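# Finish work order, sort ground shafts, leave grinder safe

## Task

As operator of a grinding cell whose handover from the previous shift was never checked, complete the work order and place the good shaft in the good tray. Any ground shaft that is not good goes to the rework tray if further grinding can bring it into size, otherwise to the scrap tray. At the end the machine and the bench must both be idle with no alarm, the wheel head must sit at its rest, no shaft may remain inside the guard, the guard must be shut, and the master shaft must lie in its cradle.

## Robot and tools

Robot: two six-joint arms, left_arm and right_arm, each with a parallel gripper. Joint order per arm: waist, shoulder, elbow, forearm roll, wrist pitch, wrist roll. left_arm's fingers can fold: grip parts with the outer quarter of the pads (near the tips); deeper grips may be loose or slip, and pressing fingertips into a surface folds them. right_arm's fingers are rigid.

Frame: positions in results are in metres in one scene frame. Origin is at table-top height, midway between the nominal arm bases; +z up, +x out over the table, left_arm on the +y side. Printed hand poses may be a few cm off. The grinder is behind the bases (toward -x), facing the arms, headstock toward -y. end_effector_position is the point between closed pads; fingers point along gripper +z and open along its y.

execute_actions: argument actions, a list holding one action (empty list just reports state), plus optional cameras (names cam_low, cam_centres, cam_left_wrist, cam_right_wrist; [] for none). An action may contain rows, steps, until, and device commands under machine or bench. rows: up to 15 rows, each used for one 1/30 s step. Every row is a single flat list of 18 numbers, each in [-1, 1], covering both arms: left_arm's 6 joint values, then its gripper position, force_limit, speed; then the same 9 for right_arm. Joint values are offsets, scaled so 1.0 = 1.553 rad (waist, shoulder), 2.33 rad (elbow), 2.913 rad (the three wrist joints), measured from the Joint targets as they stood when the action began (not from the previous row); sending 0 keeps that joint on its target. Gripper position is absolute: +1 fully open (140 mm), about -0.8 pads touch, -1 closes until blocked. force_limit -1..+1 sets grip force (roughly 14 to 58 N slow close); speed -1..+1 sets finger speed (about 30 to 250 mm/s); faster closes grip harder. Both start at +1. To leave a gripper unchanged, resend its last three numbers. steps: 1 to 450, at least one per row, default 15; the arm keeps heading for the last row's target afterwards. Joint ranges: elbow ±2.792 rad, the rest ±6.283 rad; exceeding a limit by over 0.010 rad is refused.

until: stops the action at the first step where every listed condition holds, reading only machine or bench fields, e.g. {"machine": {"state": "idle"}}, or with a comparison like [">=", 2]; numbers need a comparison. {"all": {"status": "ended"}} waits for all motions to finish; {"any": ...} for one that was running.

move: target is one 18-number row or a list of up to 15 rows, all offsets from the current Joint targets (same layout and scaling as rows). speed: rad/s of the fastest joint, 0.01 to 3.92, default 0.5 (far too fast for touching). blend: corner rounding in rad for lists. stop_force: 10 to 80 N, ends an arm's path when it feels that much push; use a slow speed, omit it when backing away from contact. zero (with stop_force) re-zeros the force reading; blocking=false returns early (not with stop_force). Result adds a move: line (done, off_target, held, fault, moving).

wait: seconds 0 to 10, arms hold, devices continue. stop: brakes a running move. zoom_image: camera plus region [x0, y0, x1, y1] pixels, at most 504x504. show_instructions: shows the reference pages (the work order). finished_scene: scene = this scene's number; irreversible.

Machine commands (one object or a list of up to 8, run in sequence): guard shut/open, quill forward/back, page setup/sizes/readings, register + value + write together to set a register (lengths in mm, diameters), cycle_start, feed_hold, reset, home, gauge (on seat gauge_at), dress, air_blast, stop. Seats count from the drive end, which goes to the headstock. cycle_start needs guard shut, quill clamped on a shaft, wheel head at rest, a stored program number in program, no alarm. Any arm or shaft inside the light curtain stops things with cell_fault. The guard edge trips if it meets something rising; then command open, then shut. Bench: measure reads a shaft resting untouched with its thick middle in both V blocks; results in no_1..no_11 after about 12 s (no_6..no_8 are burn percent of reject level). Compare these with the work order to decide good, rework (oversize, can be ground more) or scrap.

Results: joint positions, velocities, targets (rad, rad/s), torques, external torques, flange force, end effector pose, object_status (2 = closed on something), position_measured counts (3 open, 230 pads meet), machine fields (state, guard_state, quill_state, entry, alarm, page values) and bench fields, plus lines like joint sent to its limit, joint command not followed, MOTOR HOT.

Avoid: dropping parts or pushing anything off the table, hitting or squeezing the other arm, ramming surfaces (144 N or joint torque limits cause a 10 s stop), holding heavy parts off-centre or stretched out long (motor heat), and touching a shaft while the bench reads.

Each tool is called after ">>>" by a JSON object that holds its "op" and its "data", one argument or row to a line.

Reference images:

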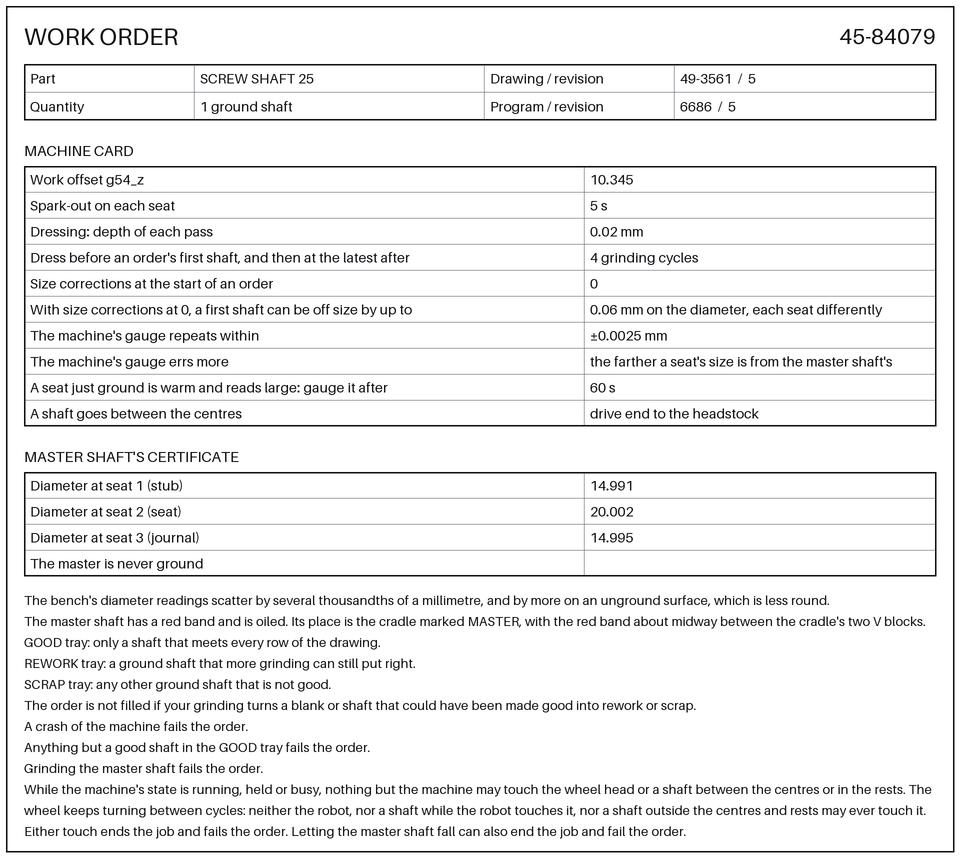

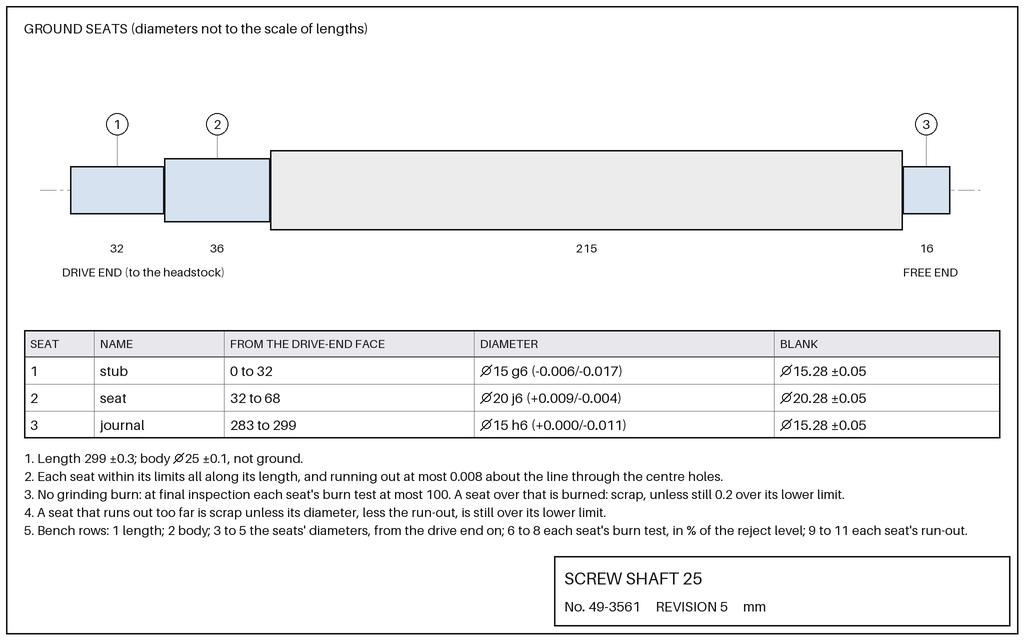

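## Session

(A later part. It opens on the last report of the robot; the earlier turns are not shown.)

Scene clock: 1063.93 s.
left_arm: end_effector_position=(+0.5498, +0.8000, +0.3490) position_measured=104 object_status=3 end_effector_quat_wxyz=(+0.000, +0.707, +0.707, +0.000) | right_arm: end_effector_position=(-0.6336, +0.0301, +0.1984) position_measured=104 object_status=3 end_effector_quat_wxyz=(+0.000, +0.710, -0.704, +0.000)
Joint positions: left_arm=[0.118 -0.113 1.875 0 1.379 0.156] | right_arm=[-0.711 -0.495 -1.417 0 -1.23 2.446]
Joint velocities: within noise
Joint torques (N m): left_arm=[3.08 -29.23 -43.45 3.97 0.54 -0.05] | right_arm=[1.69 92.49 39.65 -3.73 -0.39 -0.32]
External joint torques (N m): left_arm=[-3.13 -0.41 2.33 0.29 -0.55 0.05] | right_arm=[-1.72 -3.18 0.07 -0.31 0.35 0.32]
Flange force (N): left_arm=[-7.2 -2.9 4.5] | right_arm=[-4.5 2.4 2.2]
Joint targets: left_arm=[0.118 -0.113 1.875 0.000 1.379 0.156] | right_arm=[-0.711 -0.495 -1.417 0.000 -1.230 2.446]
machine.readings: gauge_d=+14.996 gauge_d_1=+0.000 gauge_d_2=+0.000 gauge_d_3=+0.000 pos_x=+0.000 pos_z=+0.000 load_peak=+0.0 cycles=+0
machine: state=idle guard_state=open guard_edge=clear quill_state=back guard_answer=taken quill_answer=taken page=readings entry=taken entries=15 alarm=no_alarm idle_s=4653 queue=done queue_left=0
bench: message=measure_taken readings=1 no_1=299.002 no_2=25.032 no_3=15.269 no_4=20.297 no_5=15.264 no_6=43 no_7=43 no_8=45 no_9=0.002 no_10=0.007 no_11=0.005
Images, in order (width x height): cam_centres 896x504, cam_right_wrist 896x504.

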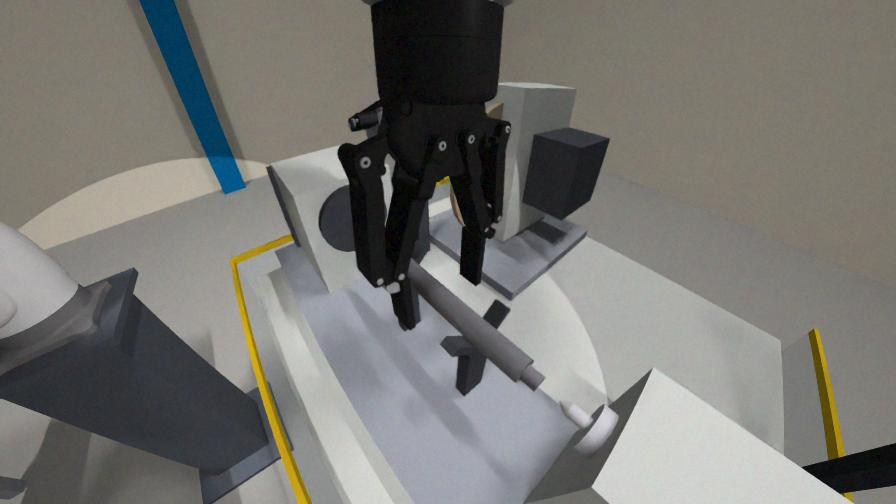

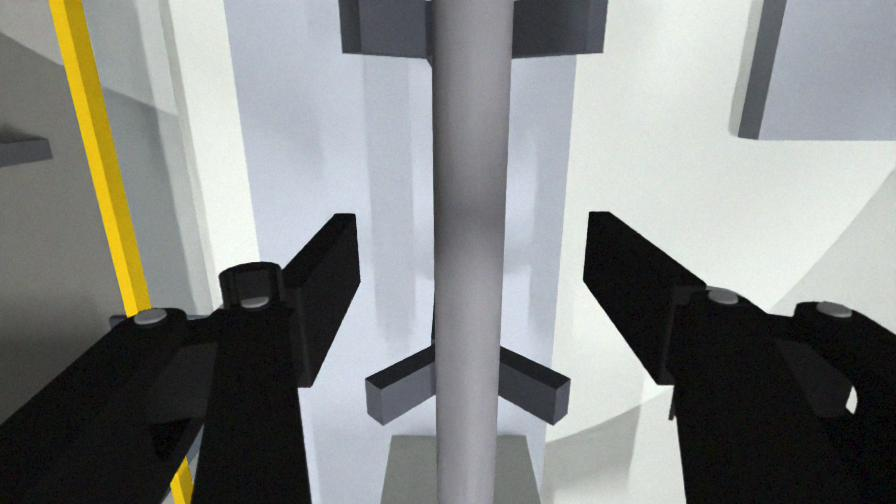

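>>> {"op": "move", "data": {
  "target": [
    [0,0,0,0,0,0,0.2,0,-1,0,0.0353,0.161,0,-0.1475,0,0.2,1,-1],
    [0,0,0,0,0,0,0.2,0,-1,-0.83,0.2218,0.0352,0,-0.1463,0,0.2,1,-1]
  ],
  "speed": [0.2,0.7],
  "blend": [0.05,0],
  "cameras": ["cam_centres"]
}}

>>> {"op": "execute_actions", "data": {
  "actions": [
    {"machine":[{"register":"size_1","value":0.08,"write":true},{"register":"size_2","value":0.08,"write":true},{"register":"size_3","value":0.08,"write":true},{"page":"sizes"},{"quill":"forward"},{"guard":"shut"}],"steps":360,"until":{"machine":{"guard_state":"shut"}}}
  ],
  "cameras": ["cam_centres"]
}}

>>> {"op": "zoom_image", "data": {
  "camera": "cam_centres",
  "region": [330, 140, 660, 460]
}}

Scene clock: 1080.03 s.
left_arm: end_effector_position=(+0.5498, +0.8000, +0.3490) position_measured=104 object_status=3 end_effector_quat_wxyz=(+0.000, +0.707, +0.707, +0.000) | right_arm: end_effector_position=(+0.2676, +0.0659, +0.5004) position_measured=104 object_status=3 end_effector_quat_wxyz=(+0.000, -0.144, +0.990, +0.000)
Joint positions: left_arm=[0.118 -0.113 1.875 0 1.379 0.156] | right_arm=[-2 -0.15 -1.335 0 -1.656 2.446]
Joint velocities: within noise
Joint torques (N m): left_arm=[3.18 -29.05 -43.35 3.92 0.52 -0.02] | right_arm=[0.77 58.18 42.34 -3.95 -0.4 -0.27]
External joint torques (N m): left_arm=[-2.99 -0.48 2.29 0.35 -0.54 0.02] | right_arm=[-0.71 -0.59 -0.29 -0.34 0.37 0.27]
Flange force (N): left_arm=[-7.0 -3.0 4.4] | right_arm=[-0.7 -0.2 1.1]
Joint targets: left_arm=[0.118 -0.113 1.875 0.000 1.379 0.156] | right_arm=[-2.001 -0.150 -1.335 0.000 -1.656 2.446]
machine.readings: gauge_d=+14.996 gauge_d_1=+0.000 gauge_d_2=+0.000 gauge_d_3=+0.000 pos_x=+0.000 pos_z=+0.000 load_peak=+0.0 cycles=+0
machine: state=idle guard_state=open guard_edge=clear quill_state=back guard_answer=taken quill_answer=taken page=readings entry=taken entries=15 alarm=no_alarm idle_s=4669 queue=done queue_left=0
bench: message=measure_taken readings=1 no_1=299.002 no_2=25.032 no_3=15.269 no_4=20.297 no_5=15.264 no_6=43 no_7=43 no_8=45 no_9=0.002 no_10=0.007 no_11=0.005
move: done
Images, in order (width x height): cam_centres 896x504.

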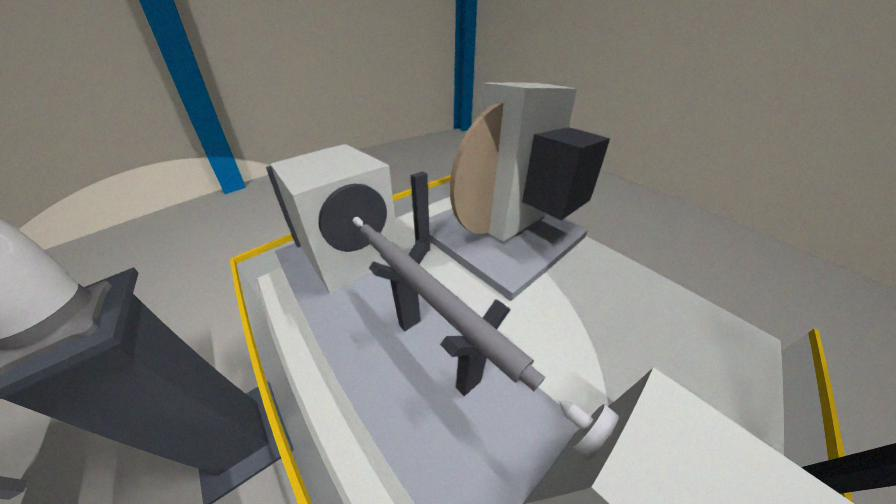

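Scene clock: 1085.77 s.
left_arm: end_effector_position=(+0.5498, +0.8000, +0.3490) position_measured=104 object_status=3 end_effector_quat_wxyz=(+0.000, +0.707, +0.707, +0.000) | right_arm: end_effector_position=(+0.2677, +0.0658, +0.5005) position_measured=104 object_status=3 end_effector_quat_wxyz=(+0.000, -0.144, +0.990, +0.000)
Joint positions: left_arm=[0.118 -0.113 1.875 0 1.379 0.156] | right_arm=[-2.001 -0.15 -1.335 0 -1.656 2.446]
Joint velocities: within noise
Joint torques (N m): left_arm=[3.28 -28.94 -43.32 3.97 0.51 -0.06] | right_arm=[1.64 59.78 42.11 -3.96 -0.4 -0.31]
External joint torques (N m): left_arm=[-3.22 -0.25 2.34 0.28 -0.53 0.06] | right_arm=[-1.64 -2.11 -0.06 -0.33 0.36 0.31]
Flange force (N): left_arm=[-7.4 -2.6 4.5] | right_arm=[-3.8 1.1 0.5]
Joint targets: left_arm=[0.118 -0.113 1.875 0.000 1.379 0.156] | right_arm=[-2.001 -0.150 -1.335 0.000 -1.656 2.446]
Tool commands: left_gripper/position=+0.2 left_gripper/force_limit=+0.0 left_gripper/speed=-1.0 right_gripper/position=+0.2 right_gripper/force_limit=+1.0 right_gripper/speed=-1.0
machine.sizes: size_1=+0.080 size_2=+0.080 size_3=+0.080 aim_1=+14.989 aim_2=+20.003 aim_3=+14.995
machine: state=idle guard_state=shut guard_edge=clear quill_state=clamped guard_answer=taken quill_answer=taken page=sizes entry=taken entries=18 alarm=no_alarm idle_s=4675 queue=running queue_left=0
bench: message=measure_taken readings=1 no_1=299.002 no_2=25.032 no_3=15.269 no_4=20.297 no_5=15.264 no_6=43 no_7=43 no_8=45 no_9=0.002 no_10=0.007 no_11=0.005
Images, in order (width x height): cam_centres 896x504.

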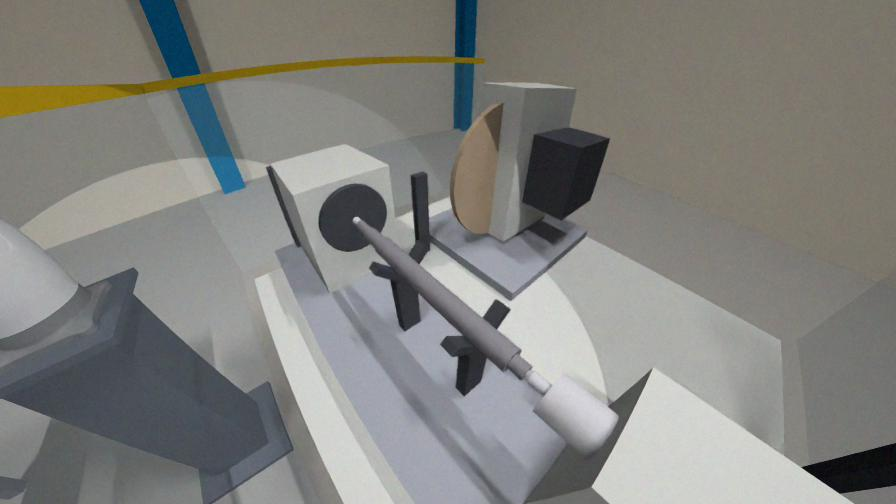

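Scaled by 1.527 from the camera's 896x504 image, which has a finer 1280x720 frame.

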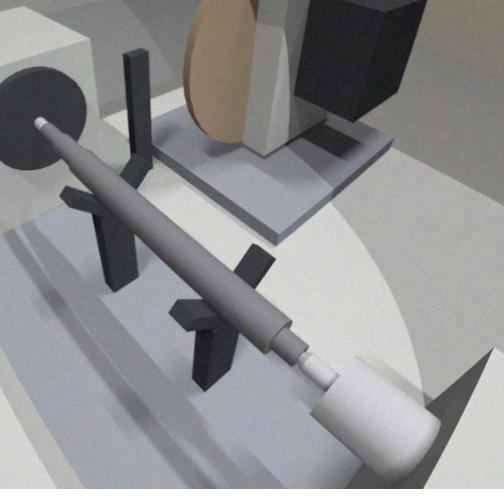

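>>> {"op": "execute_actions", "data": {
  "actions": [
    {"machine":[{"page":"readings"},{"register":"gauge_at","value":1,"write":true,"gauge":true},{"register":"gauge_at","value":2,"write":true,"gauge":true},{"register":"gauge_at","value":3,"write":true,"gauge":true}],"steps":450,"until":{"machine":{"queue":["!=","running"]}}}
  ],
  "cameras": []
}}

Scene clock: 1102.13 s.
left_arm: end_effector_position=(+0.5498, +0.8000, +0.3490) position_measured=104 object_status=3 end_effector_quat_wxyz=(+0.000, +0.707, +0.707, +0.000) | right_arm: end_effector_position=(+0.2677, +0.0658, +0.5005) position_measured=104 object_status=3 end_effector_quat_wxyz=(+0.000, -0.144, +0.990, +0.000)
Joint positions: left_arm=[0.118 -0.113 1.875 0 1.379 0.156] | right_arm=[-2.001 -0.15 -1.335 0 -1.656 2.446]
Joint velocities: within noise
Joint torques (N m): left_arm=[3.28 -28.97 -43.31 3.94 0.51 -0.01] | right_arm=[1.75 59.67 42.05 -3.95 -0.35 -0.33]
External joint torques (N m): left_arm=[-3.11 -0.44 2.26 0.33 -0.52 0.01] | right_arm=[-1.74 -2.08 -0.04 -0.33 0.31 0.33]
Flange force (N): left_arm=[-7.3 -2.8 4.3] | right_arm=[-3.9 1.0 0.4]
Joint targets: left_arm=[0.118 -0.113 1.875 0.000 1.379 0.156] | right_arm=[-2.001 -0.150 -1.335 0.000 -1.656 2.446]
Tool commands: left_gripper/position=+0.2 left_gripper/force_limit=+0.0 left_gripper/speed=-1.0 right_gripper/position=+0.2 right_gripper/force_limit=+1.0 right_gripper/speed=-1.0
machine.readings: gauge_d=+15.261 gauge_d_1=+15.273 gauge_d_2=+20.305 gauge_d_3=+15.261 pos_x=+0.000 pos_z=+0.000 load_peak=+0.0 cycles=+0
machine: state=idle guard_state=shut guard_edge=clear quill_state=clamped guard_answer=taken quill_answer=taken page=readings entry=taken entries=24 alarm=no_alarm idle_s=4691 queue=done queue_left=0
bench: message=measure_taken readings=1 no_1=299.002 no_2=25.032 no_3=15.269 no_4=20.297 no_5=15.264 no_6=43 no_7=43 no_8=45 no_9=0.002 no_10=0.007 no_11=0.005
No camera images: "cameras" was empty.

Good. Start grinding, then while it cools gauge after 60 s.

>>> {"op": "execute_actions", "data": {
  "actions": [
    {"machine":{"cycle_start":true},"steps":450,"until":{"machine":{"state":["!=","running"]}}}
  ],
  "cameras": ["cam_centres"]
}}

Scene clock: 1104.67 s.
left_arm: end_effector_position=(+0.5498, +0.8000, +0.3490) position_measured=104 object_status=3 end_effector_quat_wxyz=(+0.000, +0.707, +0.707, +0.000) | right_arm: end_effector_position=(+0.2677, +0.0658, +0.5005) position_measured=104 object_status=3 end_effector_quat_wxyz=(+0.000, -0.144, +0.990, +0.000)
Joint positions: left_arm=[0.118 -0.113 1.875 0 1.379 0.156] | right_arm=[-2.001 -0.15 -1.335 0 -1.656 2.446]
Joint velocities: within noise
Joint torques (N m): left_arm=[3.08 -29.06 -43.38 3.99 0.54 -0.04] | right_arm=[1.88 59.64 42.18 -4 -0.41 -0.29]
External joint torques (N m): left_arm=[-3.15 -0.17 2.35 0.26 -0.56 0.04] | right_arm=[-1.74 -1.95 -0.16 -0.28 0.37 0.29]
Flange force (N): left_arm=[-7.2 -2.5 4.6] | right_arm=[-3.6 0.6 0.7]
Joint targets: left_arm=[0.118 -0.113 1.875 0.000 1.379 0.156] | right_arm=[-2.001 -0.150 -1.335 0.000 -1.656 2.446]
Tool commands: left_gripper/position=+0.2 left_gripper/force_limit=+0.0 left_gripper/speed=-1.0 right_gripper/position=+0.2 right_gripper/force_limit=+1.0 right_gripper/speed=-1.0
machine.readings: gauge_d=+15.261 gauge_d_1=+0.000 gauge_d_2=+0.000 gauge_d_3=+0.000 pos_x=-5.333 pos_z=+16.000 load_peak=+0.0 cycles=+0
machine: state=running guard_state=shut guard_edge=clear quill_state=clamped guard_answer=taken quill_answer=taken page=readings entry=taken entries=25 alarm=no_alarm idle_s=4694 queue=running queue_left=0
bench: message=measure_taken readings=1 no_1=299.002 no_2=25.032 no_3=15.269 no_4=20.297 no_5=15.264 no_6=43 no_7=43 no_8=45 no_9=0.002 no_10=0.007 no_11=0.005
Images, in order (width x height): cam_centres 896x504.

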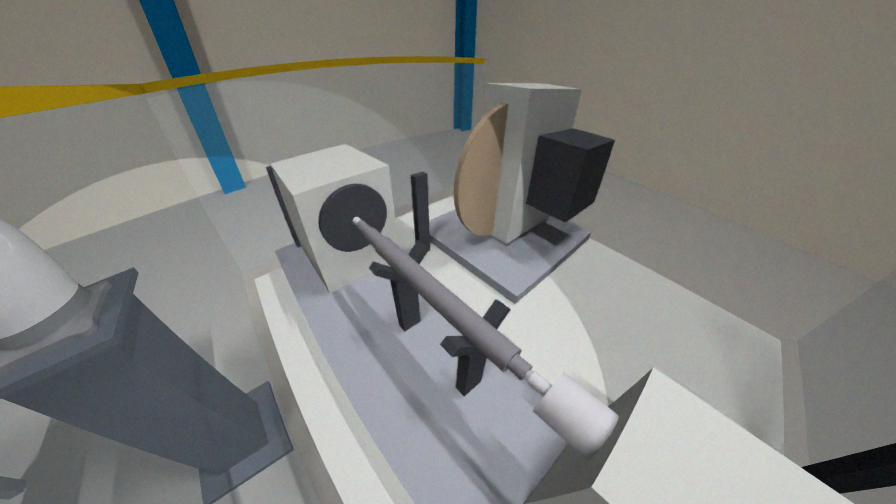

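>>> {"op": "execute_actions", "data": {
  "actions": [
    {"steps":450,"until":{"machine":{"state":["!=","running"]}}}
  ],
  "cameras": ["cam_centres"]
}}

>>> {"op": "execute_actions", "data": {
  "actions": [
    {"steps":450,"until":{"machine":{"state":["!=","running"]}}}
  ],
  "cameras": ["cam_centres"]
}}

>>> {"op": "execute_actions", "data": {
  "actions": [
    {"steps":450,"until":{"machine":{"state":["!=","running"]}}}
  ],
  "cameras": []
}}

>>> {"op": "execute_actions", "data": {
  "actions": [
    {"steps":450,"until":{"machine":{"state":["!=","running"]}}}
  ],
  "cameras": []
}}

Scene clock: 1126.43 s.
left_arm: end_effector_position=(+0.5498, +0.8000, +0.3490) position_measured=104 object_status=3 end_effector_quat_wxyz=(+0.000, +0.707, +0.707, +0.000) | right_arm: end_effector_position=(+0.2677, +0.0658, +0.5005) position_measured=104 object_status=3 end_effector_quat_wxyz=(+0.000, -0.144, +0.990, +0.000)
Joint positions: left_arm=[0.118 -0.113 1.875 0 1.379 0.156] | right_arm=[-2.001 -0.15 -1.335 0 -1.656 2.446]
Joint velocities: within noise
Joint torques (N m): left_arm=[3.32 -28.76 -43.39 3.97 0.53 -0.03] | right_arm=[1.86 59.86 42.19 -4 -0.39 -0.29]
External joint torques (N m): left_arm=[-3.2 -1.18 2.23 0.29 -0.55 0.03] | right_arm=[-1.81 -2.21 -0.13 -0.28 0.36 0.29]
Flange force (N): left_arm=[-7.7 -3.9 4.1] | right_arm=[-4.0 0.9 0.6]
Joint targets: left_arm=[0.118 -0.113 1.875 0.000 1.379 0.156] | right_arm=[-2.001 -0.150 -1.335 0.000 -1.656 2.446]
Tool commands: left_gripper/position=+0.2 left_gripper/force_limit=+0.0 left_gripper/speed=-1.0 right_gripper/position=+0.2 right_gripper/force_limit=+1.0 right_gripper/speed=-1.0
machine.readings: gauge_d=+15.261 gauge_d_1=+0.000 gauge_d_2=+0.000 gauge_d_3=+0.000 pos_x=-347.235 pos_z=+16.000 load_peak=+6.9 cycles=+0
machine: state=running guard_state=shut guard_edge=clear quill_state=clamped guard_answer=taken quill_answer=taken page=readings entry=taken entries=25 alarm=no_alarm idle_s=4715 queue=running queue_left=0
bench: message=measure_taken readings=1 no_1=299.002 no_2=25.032 no_3=15.269 no_4=20.297 no_5=15.264 no_6=43 no_7=43 no_8=45 no_9=0.002 no_10=0.007 no_11=0.005
Images, in order (width x height): cam_centres 896x504.

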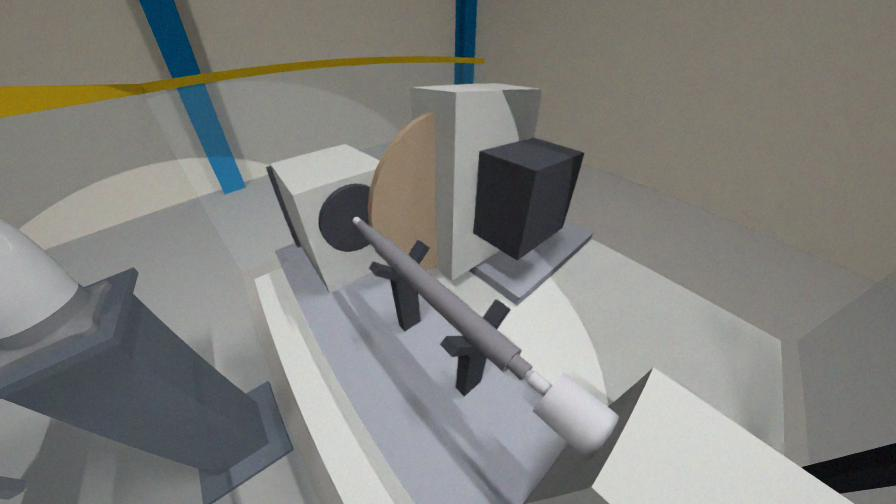

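Scene clock: 1141.63 s.
left_arm: end_effector_position=(+0.5498, +0.8000, +0.3490) position_measured=104 object_status=3 end_effector_quat_wxyz=(+0.000, +0.707, +0.707, +0.000) | right_arm: end_effector_position=(+0.2677, +0.0658, +0.5005) position_measured=104 object_status=3 end_effector_quat_wxyz=(+0.000, -0.144, +0.990, +0.000)
Joint positions: left_arm=[0.118 -0.113 1.875 0 1.379 0.156] | right_arm=[-2.001 -0.15 -1.335 0 -1.656 2.446]
Joint velocities: within noise
Joint torques (N m): left_arm=[3.02 -28.85 -43.38 3.96 0.52 -0.02] | right_arm=[1.71 59.78 42.22 -3.96 -0.37 -0.36]
External joint torques (N m): left_arm=[-2.89 -0.5 2.41 0.3 -0.53 0.02] | right_arm=[-1.81 -2.26 -0.23 -0.32 0.34 0.36]
Flange force (N): left_arm=[-6.9 -3.2 4.5] | right_arm=[-3.9 0.9 0.8]
Joint targets: left_arm=[0.118 -0.113 1.875 0.000 1.379 0.156] | right_arm=[-2.001 -0.150 -1.335 0.000 -1.656 2.446]
Tool commands: left_gripper/position=+0.2 left_gripper/force_limit=+0.0 left_gripper/speed=-1.0 right_gripper/position=+0.2 right_gripper/force_limit=+1.0 right_gripper/speed=-1.0
machine.readings: gauge_d=+15.261 gauge_d_1=+0.000 gauge_d_2=+0.000 gauge_d_3=+0.000 pos_x=-347.350 pos_z=+16.000 load_peak=+7.0 cycles=+0
machine: state=running guard_state=shut guard_edge=clear quill_state=clamped guard_answer=taken quill_answer=taken page=readings entry=taken entries=25 alarm=no_alarm idle_s=4730 queue=running queue_left=0
bench: message=measure_taken readings=1 no_1=299.002 no_2=25.032 no_3=15.269 no_4=20.297 no_5=15.264 no_6=43 no_7=43 no_8=45 no_9=0.002 no_10=0.007 no_11=0.005
Images, in order (width x height): cam_centres 896x504.

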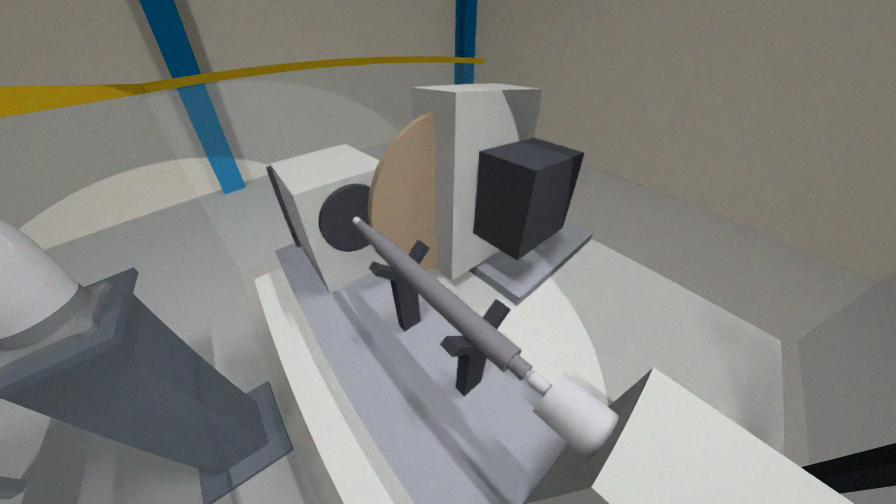

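Scene clock: 1156.83 s.
left_arm: end_effector_position=(+0.5498, +0.8000, +0.3490) position_measured=104 object_status=3 end_effector_quat_wxyz=(+0.000, +0.707, +0.707, +0.000) | right_arm: end_effector_position=(+0.2677, +0.0658, +0.5005) position_measured=104 object_status=3 end_effector_quat_wxyz=(+0.000, -0.144, +0.990, +0.000)
Joint positions: left_arm=[0.118 -0.113 1.875 0 1.379 0.156] | right_arm=[-2.001 -0.15 -1.335 0 -1.656 2.446]
Joint velocities: within noise
Joint torques (N m): left_arm=[3.16 -28.87 -43.29 3.97 0.55 -0.05] | right_arm=[1.61 60.44 42.01 -3.97 -0.38 -0.25]
External joint torques (N m): left_arm=[-2.97 -0.95 2.21 0.3 -0.56 0.05] | right_arm=[-1.59 -2.1 0.4 -0.35 0.34 0.25]
Flange force (N): left_arm=[-7.1 -3.6 4.1] | right_arm=[-4.4 1.7 -0.5]
Joint targets: left_arm=[0.118 -0.113 1.875 0.000 1.379 0.156] | right_arm=[-2.001 -0.150 -1.335 0.000 -1.656 2.446]
Tool commands: left_gripper/position=+0.2 left_gripper/force_limit=+0.0 left_gripper/speed=-1.0 right_gripper/position=+0.2 right_gripper/force_limit=+1.0 right_gripper/speed=-1.0
machine.readings: gauge_d=+15.261 gauge_d_1=+0.000 gauge_d_2=+0.000 gauge_d_3=+0.000 pos_x=-347.380 pos_z=+16.000 load_peak=+7.0 cycles=+0
machine: state=running guard_state=shut guard_edge=clear quill_state=clamped guard_answer=taken quill_answer=taken page=readings entry=taken entries=25 alarm=no_alarm idle_s=4745 queue=running queue_left=0
bench: message=measure_taken readings=1 no_1=299.002 no_2=25.032 no_3=15.269 no_4=20.297 no_5=15.264 no_6=43 no_7=43 no_8=45 no_9=0.002 no_10=0.007 no_11=0.005
No camera images: "cameras" was empty.

Scene clock: 1172.03 s.
left_arm: end_effector_position=(+0.5498, +0.8000, +0.3490) position_measured=104 object_status=3 end_effector_quat_wxyz=(+0.000, +0.707, +0.707, +0.000) | right_arm: end_effector_position=(+0.2677, +0.0658, +0.5005) position_measured=104 object_status=3 end_effector_quat_wxyz=(+0.000, -0.144, +0.990, +0.000)
Joint positions: left_arm=[0.118 -0.113 1.875 0 1.379 0.156] | right_arm=[-2.001 -0.15 -1.335 0 -1.656 2.446]
Joint velocities: within noise
Joint torques (N m): left_arm=[3.52 -28.87 -43.4 3.96 0.55 -0.01] | right_arm=[1.75 59.86 42.01 -4.01 -0.41 -0.32]
External joint torques (N m): left_arm=[-3.46 -0.68 2.31 0.3 -0.56 0.01] | right_arm=[-1.72 -2.82 -0.32 -0.23 0.37 0.32]
Flange force (N): left_arm=[-8.1 -3.1 4.4] | right_arm=[-4.3 1.5 0.9]
Joint targets: left_arm=[0.118 -0.113 1.875 0.000 1.379 0.156] | right_arm=[-2.001 -0.150 -1.335 0.000 -1.656 2.446]
Tool commands: left_gripper/position=+0.2 left_gripper/force_limit=+0.0 left_gripper/speed=-1.0 right_gripper/position=+0.2 right_gripper/force_limit=+1.0 right_gripper/speed=-1.0
machine.readings: gauge_d=+15.261 gauge_d_1=+0.000 gauge_d_2=+0.000 gauge_d_3=+0.000 pos_x=-342.439 pos_z=+16.000 load_peak=+7.0 cycles=+0
machine: state=running guard_state=shut guard_edge=clear quill_state=clamped guard_answer=taken quill_answer=taken page=readings entry=taken entries=25 alarm=no_alarm idle_s=4760 queue=running queue_left=0
bench: message=measure_taken readings=1 no_1=299.002 no_2=25.032 no_3=15.269 no_4=20.297 no_5=15.264 no_6=43 no_7=43 no_8=45 no_9=0.002 no_10=0.007 no_11=0.005
No camera images: "cameras" was empty.

>>> {"op": "execute_actions", "data": {
  "actions": [
    {"steps":450,"until":{"machine":{"state":["!=","running"]}}}
  ],
  "cameras": []
}}

>>> {"op": "execute_actions", "data": {
  "actions": [
    {"steps":450,"until":{"machine":{"state":["!=","running"]}}}
  ],
  "cameras": []
}}

>>> {"op": "execute_actions", "data": {
  "actions": [
    {"steps":450,"until":{"machine":{"state":["!=","running"]}}}
  ],
  "cameras": ["cam_centres"]
}}

>>> {"op": "execute_actions", "data": {
  "actions": [
    {"steps":450,"until":{"machine":{"state":["!=","running"]}}}
  ],
  "cameras": []
}}

>>> {"op": "execute_actions", "data": {
  "actions": [
    {"steps":450,"until":{"machine":{"state":["!=","running"]}}}
  ],
  "cameras": []
}}

>>> {"op": "execute_actions", "data": {
  "actions": [
    {"steps":450,"until":{"machine":{"state":["!=","running"]}}}
  ],
  "cameras": ["cam_centres"]
}}

Scene clock: 1196.10 s.
left_arm: end_effector_position=(+0.5498, +0.8000, +0.3490) position_measured=104 object_status=3 end_effector_quat_wxyz=(+0.000, +0.707, +0.707, +0.000) | right_arm: end_effector_position=(+0.2677, +0.0658, +0.5005) position_measured=104 object_status=3 end_effector_quat_wxyz=(+0.000, -0.144, +0.990, +0.000)
Joint positions: left_arm=[0.118 -0.113 1.875 0 1.379 0.156] | right_arm=[-2.001 -0.15 -1.335 0 -1.656 2.446]
Joint velocities: within noise
Joint torques (N m): left_arm=[3.42 -29.1 -43.41 3.97 0.53 -0.07] | right_arm=[1.88 59.83 42.18 -3.97 -0.37 -0.34]
External joint torques (N m): left_arm=[-3.41 -0.42 2.32 0.29 -0.55 0.07] | right_arm=[-1.93 -2.29 -0.2 -0.31 0.34 0.34]
Flange force (N): left_arm=[-7.8 -2.8 4.5] | right_arm=[-4.1 0.9 0.7]
Joint targets: left_arm=[0.118 -0.113 1.875 0.000 1.379 0.156] | right_arm=[-2.001 -0.150 -1.335 0.000 -1.656 2.446]
Tool commands: left_gripper/position=+0.2 left_gripper/force_limit=+0.0 left_gripper/speed=-1.0 right_gripper/position=+0.2 right_gripper/force_limit=+1.0 right_gripper/speed=-1.0
machine.readings: gauge_d=+15.261 gauge_d_1=+0.000 gauge_d_2=+0.000 gauge_d_3=+0.000 pos_x=-342.232 pos_z=+50.000 load_peak=+11.2 cycles=+0
machine: state=running guard_state=shut guard_edge=clear quill_state=clamped guard_answer=taken quill_answer=taken page=readings entry=taken entries=25 alarm=no_alarm idle_s=4784 queue=running queue_left=0
bench: message=measure_taken readings=1 no_1=299.002 no_2=25.032 no_3=15.269 no_4=20.297 no_5=15.264 no_6=43 no_7=43 no_8=45 no_9=0.002 no_10=0.007 no_11=0.005
No camera images: "cameras" was empty.

Scene clock: 1211.30 s.
left_arm: end_effector_position=(+0.5498, +0.8000, +0.3490) position_measured=104 object_status=3 end_effector_quat_wxyz=(+0.000, +0.707, +0.707, +0.000) | right_arm: end_effector_position=(+0.2677, +0.0658, +0.5005) position_measured=104 object_status=3 end_effector_quat_wxyz=(+0.000, -0.144, +0.990, +0.000)
Joint positions: left_arm=[0.118 -0.113 1.875 0 1.379 0.156] | right_arm=[-2.001 -0.15 -1.335 0 -1.656 2.446]
Joint velocities: within noise
Joint torques (N m): left_arm=[3.12 -28.96 -43.26 3.96 0.53 -0.07] | right_arm=[1.79 60.04 42.09 -3.96 -0.38 -0.27]
External joint torques (N m): left_arm=[-3.21 -0.31 2.25 0.29 -0.54 0.07] | right_arm=[-1.94 -1.99 0.01 -0.34 0.33 0.27]
Flange force (N): left_arm=[-7.3 -2.6 4.4] | right_arm=[-4.2 0.7 0.3]
Joint targets: left_arm=[0.118 -0.113 1.875 0.000 1.379 0.156] | right_arm=[-2.001 -0.150 -1.335 0.000 -1.656 2.446]
Tool commands: left_gripper/position=+0.2 left_gripper/force_limit=+0.0 left_gripper/speed=-1.0 right_gripper/position=+0.2 right_gripper/force_limit=+1.0 right_gripper/speed=-1.0
machine.readings: gauge_d=+15.261 gauge_d_1=+0.000 gauge_d_2=+0.000 gauge_d_3=+0.000 pos_x=-342.338 pos_z=+50.000 load_peak=+11.2 cycles=+0
machine: state=running guard_state=shut guard_edge=clear quill_state=clamped guard_answer=taken quill_answer=taken page=readings entry=taken entries=25 alarm=no_alarm idle_s=4799 queue=running queue_left=0
bench: message=measure_taken readings=1 no_1=299.002 no_2=25.032 no_3=15.269 no_4=20.297 no_5=15.264 no_6=43 no_7=43 no_8=45 no_9=0.002 no_10=0.007 no_11=0.005
No camera images: "cameras" was empty.

Scene clock: 1226.50 s.
left_arm: end_effector_position=(+0.5498, +0.8000, +0.3490) position_measured=104 object_status=3 end_effector_quat_wxyz=(+0.000, +0.707, +0.707, +0.000) | right_arm: end_effector_position=(+0.2677, +0.0658, +0.5005) position_measured=104 object_status=3 end_effector_quat_wxyz=(+0.000, -0.144, +0.990, +0.000)
Joint positions: left_arm=[0.118 -0.113 1.875 0 1.379 0.156] | right_arm=[-2.001 -0.15 -1.335 0 -1.656 2.446]
Joint velocities: within noise
Joint torques (N m): left_arm=[3.3 -29.02 -43.36 3.99 0.54 -0.05] | right_arm=[1.86 59.63 42.19 -4.03 -0.34 -0.32]
External joint torques (N m): left_arm=[-3.31 -0.29 2.35 0.27 -0.55 0.05] | right_arm=[-1.8 -2.36 -0.26 -0.24 0.31 0.32]
Flange force (N): left_arm=[-7.6 -2.6 4.6] | right_arm=[-4.0 1.0 0.7]
Joint targets: left_arm=[0.118 -0.113 1.875 0.000 1.379 0.156] | right_arm=[-2.001 -0.150 -1.335 0.000 -1.656 2.446]
Tool commands: left_gripper/position=+0.2 left_gripper/force_limit=+0.0 left_gripper/speed=-1.0 right_gripper/position=+0.2 right_gripper/force_limit=+1.0 right_gripper/speed=-1.0
machine.readings: gauge_d=+15.261 gauge_d_1=+0.000 gauge_d_2=+0.000 gauge_d_3=+0.000 pos_x=-342.368 pos_z=+50.000 load_peak=+11.2 cycles=+0
machine: state=running guard_state=shut guard_edge=clear quill_state=clamped guard_answer=taken quill_answer=taken page=readings entry=taken entries=25 alarm=no_alarm idle_s=4814 queue=running queue_left=0
bench: message=measure_taken readings=1 no_1=299.002 no_2=25.032 no_3=15.269 no_4=20.297 no_5=15.264 no_6=43 no_7=43 no_8=45 no_9=0.002 no_10=0.007 no_11=0.005
Images, in order (width x height): cam_centres 896x504.

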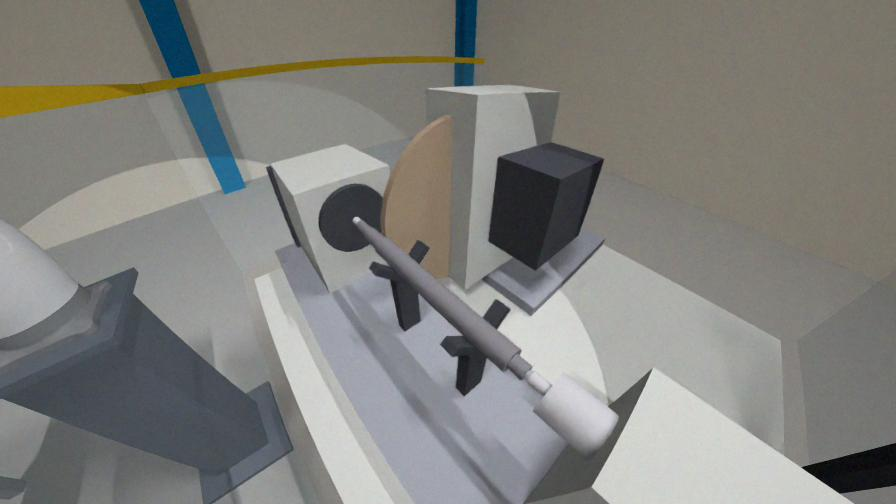

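Scene clock: 1241.70 s.
left_arm: end_effector_position=(+0.5498, +0.8000, +0.3490) position_measured=104 object_status=3 end_effector_quat_wxyz=(+0.000, +0.707, +0.707, +0.000) | right_arm: end_effector_position=(+0.2677, +0.0658, +0.5005) position_measured=104 object_status=3 end_effector_quat_wxyz=(+0.000, -0.144, +0.990, +0.000)
Joint positions: left_arm=[0.118 -0.113 1.875 0 1.379 0.156] | right_arm=[-2.001 -0.15 -1.335 0 -1.656 2.446]
Joint velocities: within noise
Joint torques (N m): left_arm=[3.13 -29.12 -43.36 3.99 0.52 -0.07] | right_arm=[1.73 59.82 41.92 -3.97 -0.41 -0.28]
External joint torques (N m): left_arm=[-3.02 -0.38 2.25 0.28 -0.54 0.07] | right_arm=[-1.76 -2.22 0.14 -0.31 0.38 0.27]
Flange force (N): left_arm=[-6.9 -2.7 4.4] | right_arm=[-4.4 1.4 0.1]
Joint targets: left_arm=[0.118 -0.113 1.875 0.000 1.379 0.156] | right_arm=[-2.001 -0.150 -1.335 0.000 -1.656 2.446]
Tool commands: left_gripper/position=+0.2 left_gripper/force_limit=+0.0 left_gripper/speed=-1.0 right_gripper/position=+0.2 right_gripper/force_limit=+1.0 right_gripper/speed=-1.0
machine.readings: gauge_d=+15.261 gauge_d_1=+0.000 gauge_d_2=+0.000 gauge_d_3=+0.000 pos_x=-164.198 pos_z=+50.000 load_peak=+11.2 cycles=+0
machine: state=running guard_state=shut guard_edge=clear quill_state=clamped guard_answer=taken quill_answer=taken page=readings entry=taken entries=25 alarm=no_alarm idle_s=4829 queue=running queue_left=0
bench: message=measure_taken readings=1 no_1=299.002 no_2=25.032 no_3=15.269 no_4=20.297 no_5=15.264 no_6=43 no_7=43 no_8=45 no_9=0.002 no_10=0.007 no_11=0.005
No camera images: "cameras" was empty.

Scene clock: 1256.90 s.
left_arm: end_effector_position=(+0.5498, +0.8000, +0.3490) position_measured=104 object_status=3 end_effector_quat_wxyz=(+0.000, +0.707, +0.707, +0.000) | right_arm: end_effector_position=(+0.2677, +0.0658, +0.5005) position_measured=104 object_status=3 end_effector_quat_wxyz=(+0.000, -0.144, +0.990, +0.000)
Joint positions: left_arm=[0.118 -0.113 1.875 0 1.379 0.156] | right_arm=[-2.001 -0.15 -1.335 0 -1.656 2.446]
Joint velocities: within noise
Joint torques (N m): left_arm=[3.23 -28.74 -43.43 4 0.51 0] | right_arm=[2.07 60.04 42.02 -3.92 -0.36 -0.34]
External joint torques (N m): left_arm=[-3.14 -0.58 2.38 0.27 -0.53 0] | right_arm=[-2.1 -2.4 0.08 -0.37 0.33 0.34]
Flange force (N): left_arm=[-7.5 -3.2 4.5] | right_arm=[-4.8 1.2 0.1]
Joint targets: left_arm=[0.118 -0.113 1.875 0.000 1.379 0.156] | right_arm=[-2.001 -0.150 -1.335 0.000 -1.656 2.446]
Tool commands: left_gripper/position=+0.2 left_gripper/force_limit=+0.0 left_gripper/speed=-1.0 right_gripper/position=+0.2 right_gripper/force_limit=+1.0 right_gripper/speed=-1.0
machine.readings: gauge_d=+15.261 gauge_d_1=+0.000 gauge_d_2=+0.000 gauge_d_3=+0.000 pos_x=-347.129 pos_z=+291.000 load_peak=+11.2 cycles=+0
machine: state=running guard_state=shut guard_edge=clear quill_state=clamped guard_answer=taken quill_answer=taken page=readings entry=taken entries=25 alarm=no_alarm idle_s=4844 queue=running queue_left=0
bench: message=measure_taken readings=1 no_1=299.002 no_2=25.032 no_3=15.269 no_4=20.297 no_5=15.264 no_6=43 no_7=43 no_8=45 no_9=0.002 no_10=0.007 no_11=0.005
No camera images: "cameras" was empty.

Scene clock: 1272.10 s.
left_arm: end_effector_position=(+0.5498, +0.8000, +0.3490) position_measured=104 object_status=3 end_effector_quat_wxyz=(+0.000, +0.707, +0.707, +0.000) | right_arm: end_effector_position=(+0.2677, +0.0658, +0.5005) position_measured=104 object_status=3 end_effector_quat_wxyz=(+0.000, -0.144, +0.990, +0.000)
Joint positions: left_arm=[0.118 -0.113 1.875 0 1.379 0.156] | right_arm=[-2.001 -0.15 -1.335 0 -1.656 2.446]
Joint velocities: within noise
Joint torques (N m): left_arm=[3.33 -28.81 -43.32 3.95 0.55 -0.03] | right_arm=[1.77 60.04 42.09 -4.01 -0.41 -0.32]
External joint torques (N m): left_arm=[-3.34 -0.81 2.19 0.31 -0.57 0.03] | right_arm=[-1.87 -2.18 0.09 -0.29 0.38 0.32]
Flange force (N): left_arm=[-7.8 -3.2 4.2] | right_arm=[-4.3 1.2 0.2]
Joint targets: left_arm=[0.118 -0.113 1.875 0.000 1.379 0.156] | right_arm=[-2.001 -0.150 -1.335 0.000 -1.656 2.446]
Tool commands: left_gripper/position=+0.2 left_gripper/force_limit=+0.0 left_gripper/speed=-1.0 right_gripper/position=+0.2 right_gripper/force_limit=+1.0 right_gripper/speed=-1.0
machine.readings: gauge_d=+15.261 gauge_d_1=+0.000 gauge_d_2=+0.000 gauge_d_3=+0.000 pos_x=-347.281 pos_z=+291.000 load_peak=+11.2 cycles=+0
machine: state=running guard_state=shut guard_edge=clear quill_state=clamped guard_answer=taken quill_answer=taken page=readings entry=taken entries=25 alarm=no_alarm idle_s=4859 queue=running queue_left=0
bench: message=measure_taken readings=1 no_1=299.002 no_2=25.032 no_3=15.269 no_4=20.297 no_5=15.264 no_6=43 no_7=43 no_8=45 no_9=0.002 no_10=0.007 no_11=0.005
Images, in order (width x height): cam_centres 896x504.

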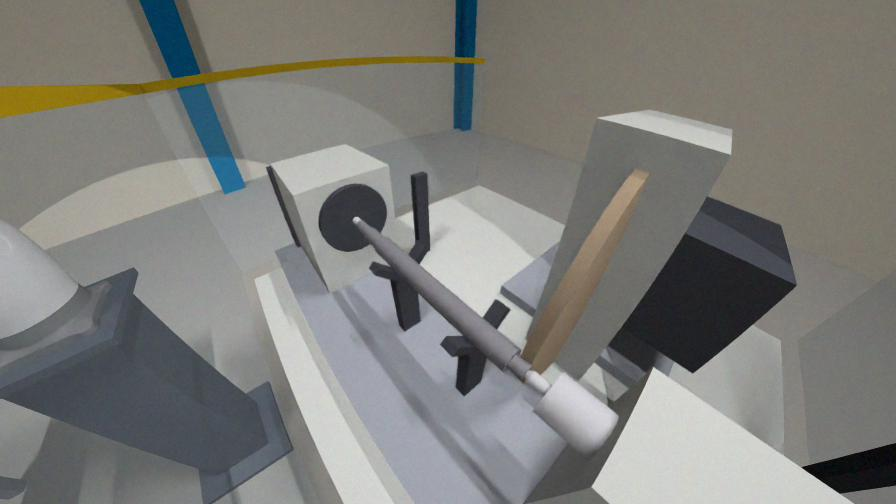

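>>> {"op": "execute_actions", "data": {
  "actions": [
    {"steps":450,"until":{"machine":{"state":["!=","running"]}}}
  ],
  "cameras": []
}}

>>> {"op": "execute_actions", "data": {
  "actions": [
    {"steps":450,"until":{"machine":{"state":["!=","running"]}}}
  ],
  "cameras": []
}}

>>> {"op": "execute_actions", "data": {
  "actions": [
    {"steps":450,"until":{"machine":{"state":["!=","running"]}}}
  ],
  "cameras": []
}}

Scene clock: 1292.90 s.
left_arm: end_effector_position=(+0.5498, +0.8000, +0.3490) position_measured=104 object_status=3 end_effector_quat_wxyz=(+0.000, +0.707, +0.707, +0.000) | right_arm: end_effector_position=(+0.2677, +0.0658, +0.5005) position_measured=104 object_status=3 end_effector_quat_wxyz=(+0.000, -0.144, +0.990, +0.000)
Joint positions: left_arm=[0.118 -0.113 1.875 0 1.379 0.156] | right_arm=[-2.001 -0.15 -1.335 0 -1.656 2.446]
Joint velocities: within noise
Joint torques (N m): left_arm=[3.34 -29.13 -43.43 3.97 0.53 -0.03] | right_arm=[1.86 60 42.15 -4 -0.43 -0.34]
External joint torques (N m): left_arm=[-3.23 -0.28 2.37 0.29 -0.55 0.03] | right_arm=[-1.79 -2.64 -0.22 -0.27 0.39 0.34]
Flange force (N): left_arm=[-7.4 -2.6 4.6] | right_arm=[-4.3 1.4 0.8]
Joint targets: left_arm=[0.118 -0.113 1.875 0.000 1.379 0.156] | right_arm=[-2.001 -0.150 -1.335 0.000 -1.656 2.446]
Tool commands: left_gripper/position=+0.2 left_gripper/force_limit=+0.0 left_gripper/speed=-1.0 right_gripper/position=+0.2 right_gripper/force_limit=+1.0 right_gripper/speed=-1.0
machine.readings: gauge_d=+15.261 gauge_d_1=+0.000 gauge_d_2=+0.000 gauge_d_3=+0.000 pos_x=-347.365 pos_z=+291.000 load_peak=+11.2 cycles=+0
machine: state=running guard_state=shut guard_edge=clear quill_state=clamped guard_answer=taken quill_answer=taken page=readings entry=taken entries=25 alarm=no_alarm idle_s=4880 queue=running queue_left=0
bench: message=measure_taken readings=1 no_1=299.002 no_2=25.032 no_3=15.269 no_4=20.297 no_5=15.264 no_6=43 no_7=43 no_8=45 no_9=0.002 no_10=0.007 no_11=0.005
No camera images: "cameras" was empty.

Scene clock: 1308.10 s.
left_arm: end_effector_position=(+0.5498, +0.8000, +0.3490) position_measured=104 object_status=3 end_effector_quat_wxyz=(+0.000, +0.707, +0.707, +0.000) | right_arm: end_effector_position=(+0.2677, +0.0658, +0.5005) position_measured=104 object_status=3 end_effector_quat_wxyz=(+0.000, -0.144, +0.990, +0.000)
Joint positions: left_arm=[0.118 -0.113 1.875 0 1.379 0.156] | right_arm=[-2.001 -0.15 -1.335 0 -1.656 2.446]
Joint velocities: within noise
Joint torques (N m): left_arm=[3.41 -28.9 -43.38 3.96 0.53 -0.02] | right_arm=[1.79 60.06 42.03 -3.96 -0.41 -0.32]
External joint torques (N m): left_arm=[-3.42 -0.39 2.39 0.3 -0.55 0.02] | right_arm=[-1.87 -2.33 0.1 -0.34 0.37 0.32]
Flange force (N): left_arm=[-7.9 -2.8 4.6] | right_arm=[-4.5 1.4 0.1]
Joint targets: left_arm=[0.118 -0.113 1.875 0.000 1.379 0.156] | right_arm=[-2.001 -0.150 -1.335 0.000 -1.656 2.446]
Tool commands: left_gripper/position=+0.2 left_gripper/force_limit=+0.0 left_gripper/speed=-1.0 right_gripper/position=+0.2 right_gripper/force_limit=+1.0 right_gripper/speed=-1.0
machine.readings: gauge_d=+15.261 gauge_d_1=+0.000 gauge_d_2=+0.000 gauge_d_3=+0.000 pos_x=-347.394 pos_z=+291.000 load_peak=+11.2 cycles=+0
machine: state=running guard_state=shut guard_edge=clear quill_state=clamped guard_answer=taken quill_answer=taken page=readings entry=taken entries=25 alarm=no_alarm idle_s=4895 queue=running queue_left=0
bench: message=measure_taken readings=1 no_1=299.002 no_2=25.032 no_3=15.269 no_4=20.297 no_5=15.264 no_6=43 no_7=43 no_8=45 no_9=0.002 no_10=0.007 no_11=0.005
No camera images: "cameras" was empty.

Scene clock: 1318.63 s.
left_arm: end_effector_position=(+0.5498, +0.8000, +0.3490) position_measured=104 object_status=3 end_effector_quat_wxyz=(+0.000, +0.707, +0.707, +0.000) | right_arm: end_effector_position=(+0.2677, +0.0658, +0.5005) position_measured=104 object_status=3 end_effector_quat_wxyz=(+0.000, -0.144, +0.990, +0.000)
Joint positions: left_arm=[0.118 -0.113 1.875 0 1.379 0.156] | right_arm=[-2.001 -0.15 -1.335 0 -1.656 2.446]
Joint velocities: within noise
Joint torques (N m): left_arm=[3.18 -29.22 -43.4 3.98 0.53 0] | right_arm=[1.66 60.34 42.34 -3.99 -0.39 -0.31]
External joint torques (N m): left_arm=[-3.18 0.21 2.48 0.26 -0.55 0] | right_arm=[-1.61 -2.67 -0.28 -0.29 0.36 0.31]
Flange force (N): left_arm=[-7.3 -2.0 4.9] | right_arm=[-4.1 1.5 0.8]
Joint targets: left_arm=[0.118 -0.113 1.875 0.000 1.379 0.156] | right_arm=[-2.001 -0.150 -1.335 0.000 -1.656 2.446]
Tool commands: left_gripper/position=+0.2 left_gripper/force_limit=+0.0 left_gripper/speed=-1.0 right_gripper/position=+0.2 right_gripper/force_limit=+1.0 right_gripper/speed=-1.0
machine.readings: gauge_d=+15.261 gauge_d_1=+0.000 gauge_d_2=+0.000 gauge_d_3=+0.000 pos_x=+0.000 pos_z=+0.000 load_peak=+11.2 cycles=+1
machine: state=done guard_state=shut guard_edge=clear quill_state=clamped guard_answer=taken quill_answer=taken page=readings entry=taken entries=25 alarm=no_alarm idle_s=0 queue=done queue_left=0
bench: message=measure_taken readings=1 no_1=299.002 no_2=25.032 no_3=15.269 no_4=20.297 no_5=15.264 no_6=43 no_7=43 no_8=45 no_9=0.002 no_10=0.007 no_11=0.005
No camera images: "cameras" was empty.


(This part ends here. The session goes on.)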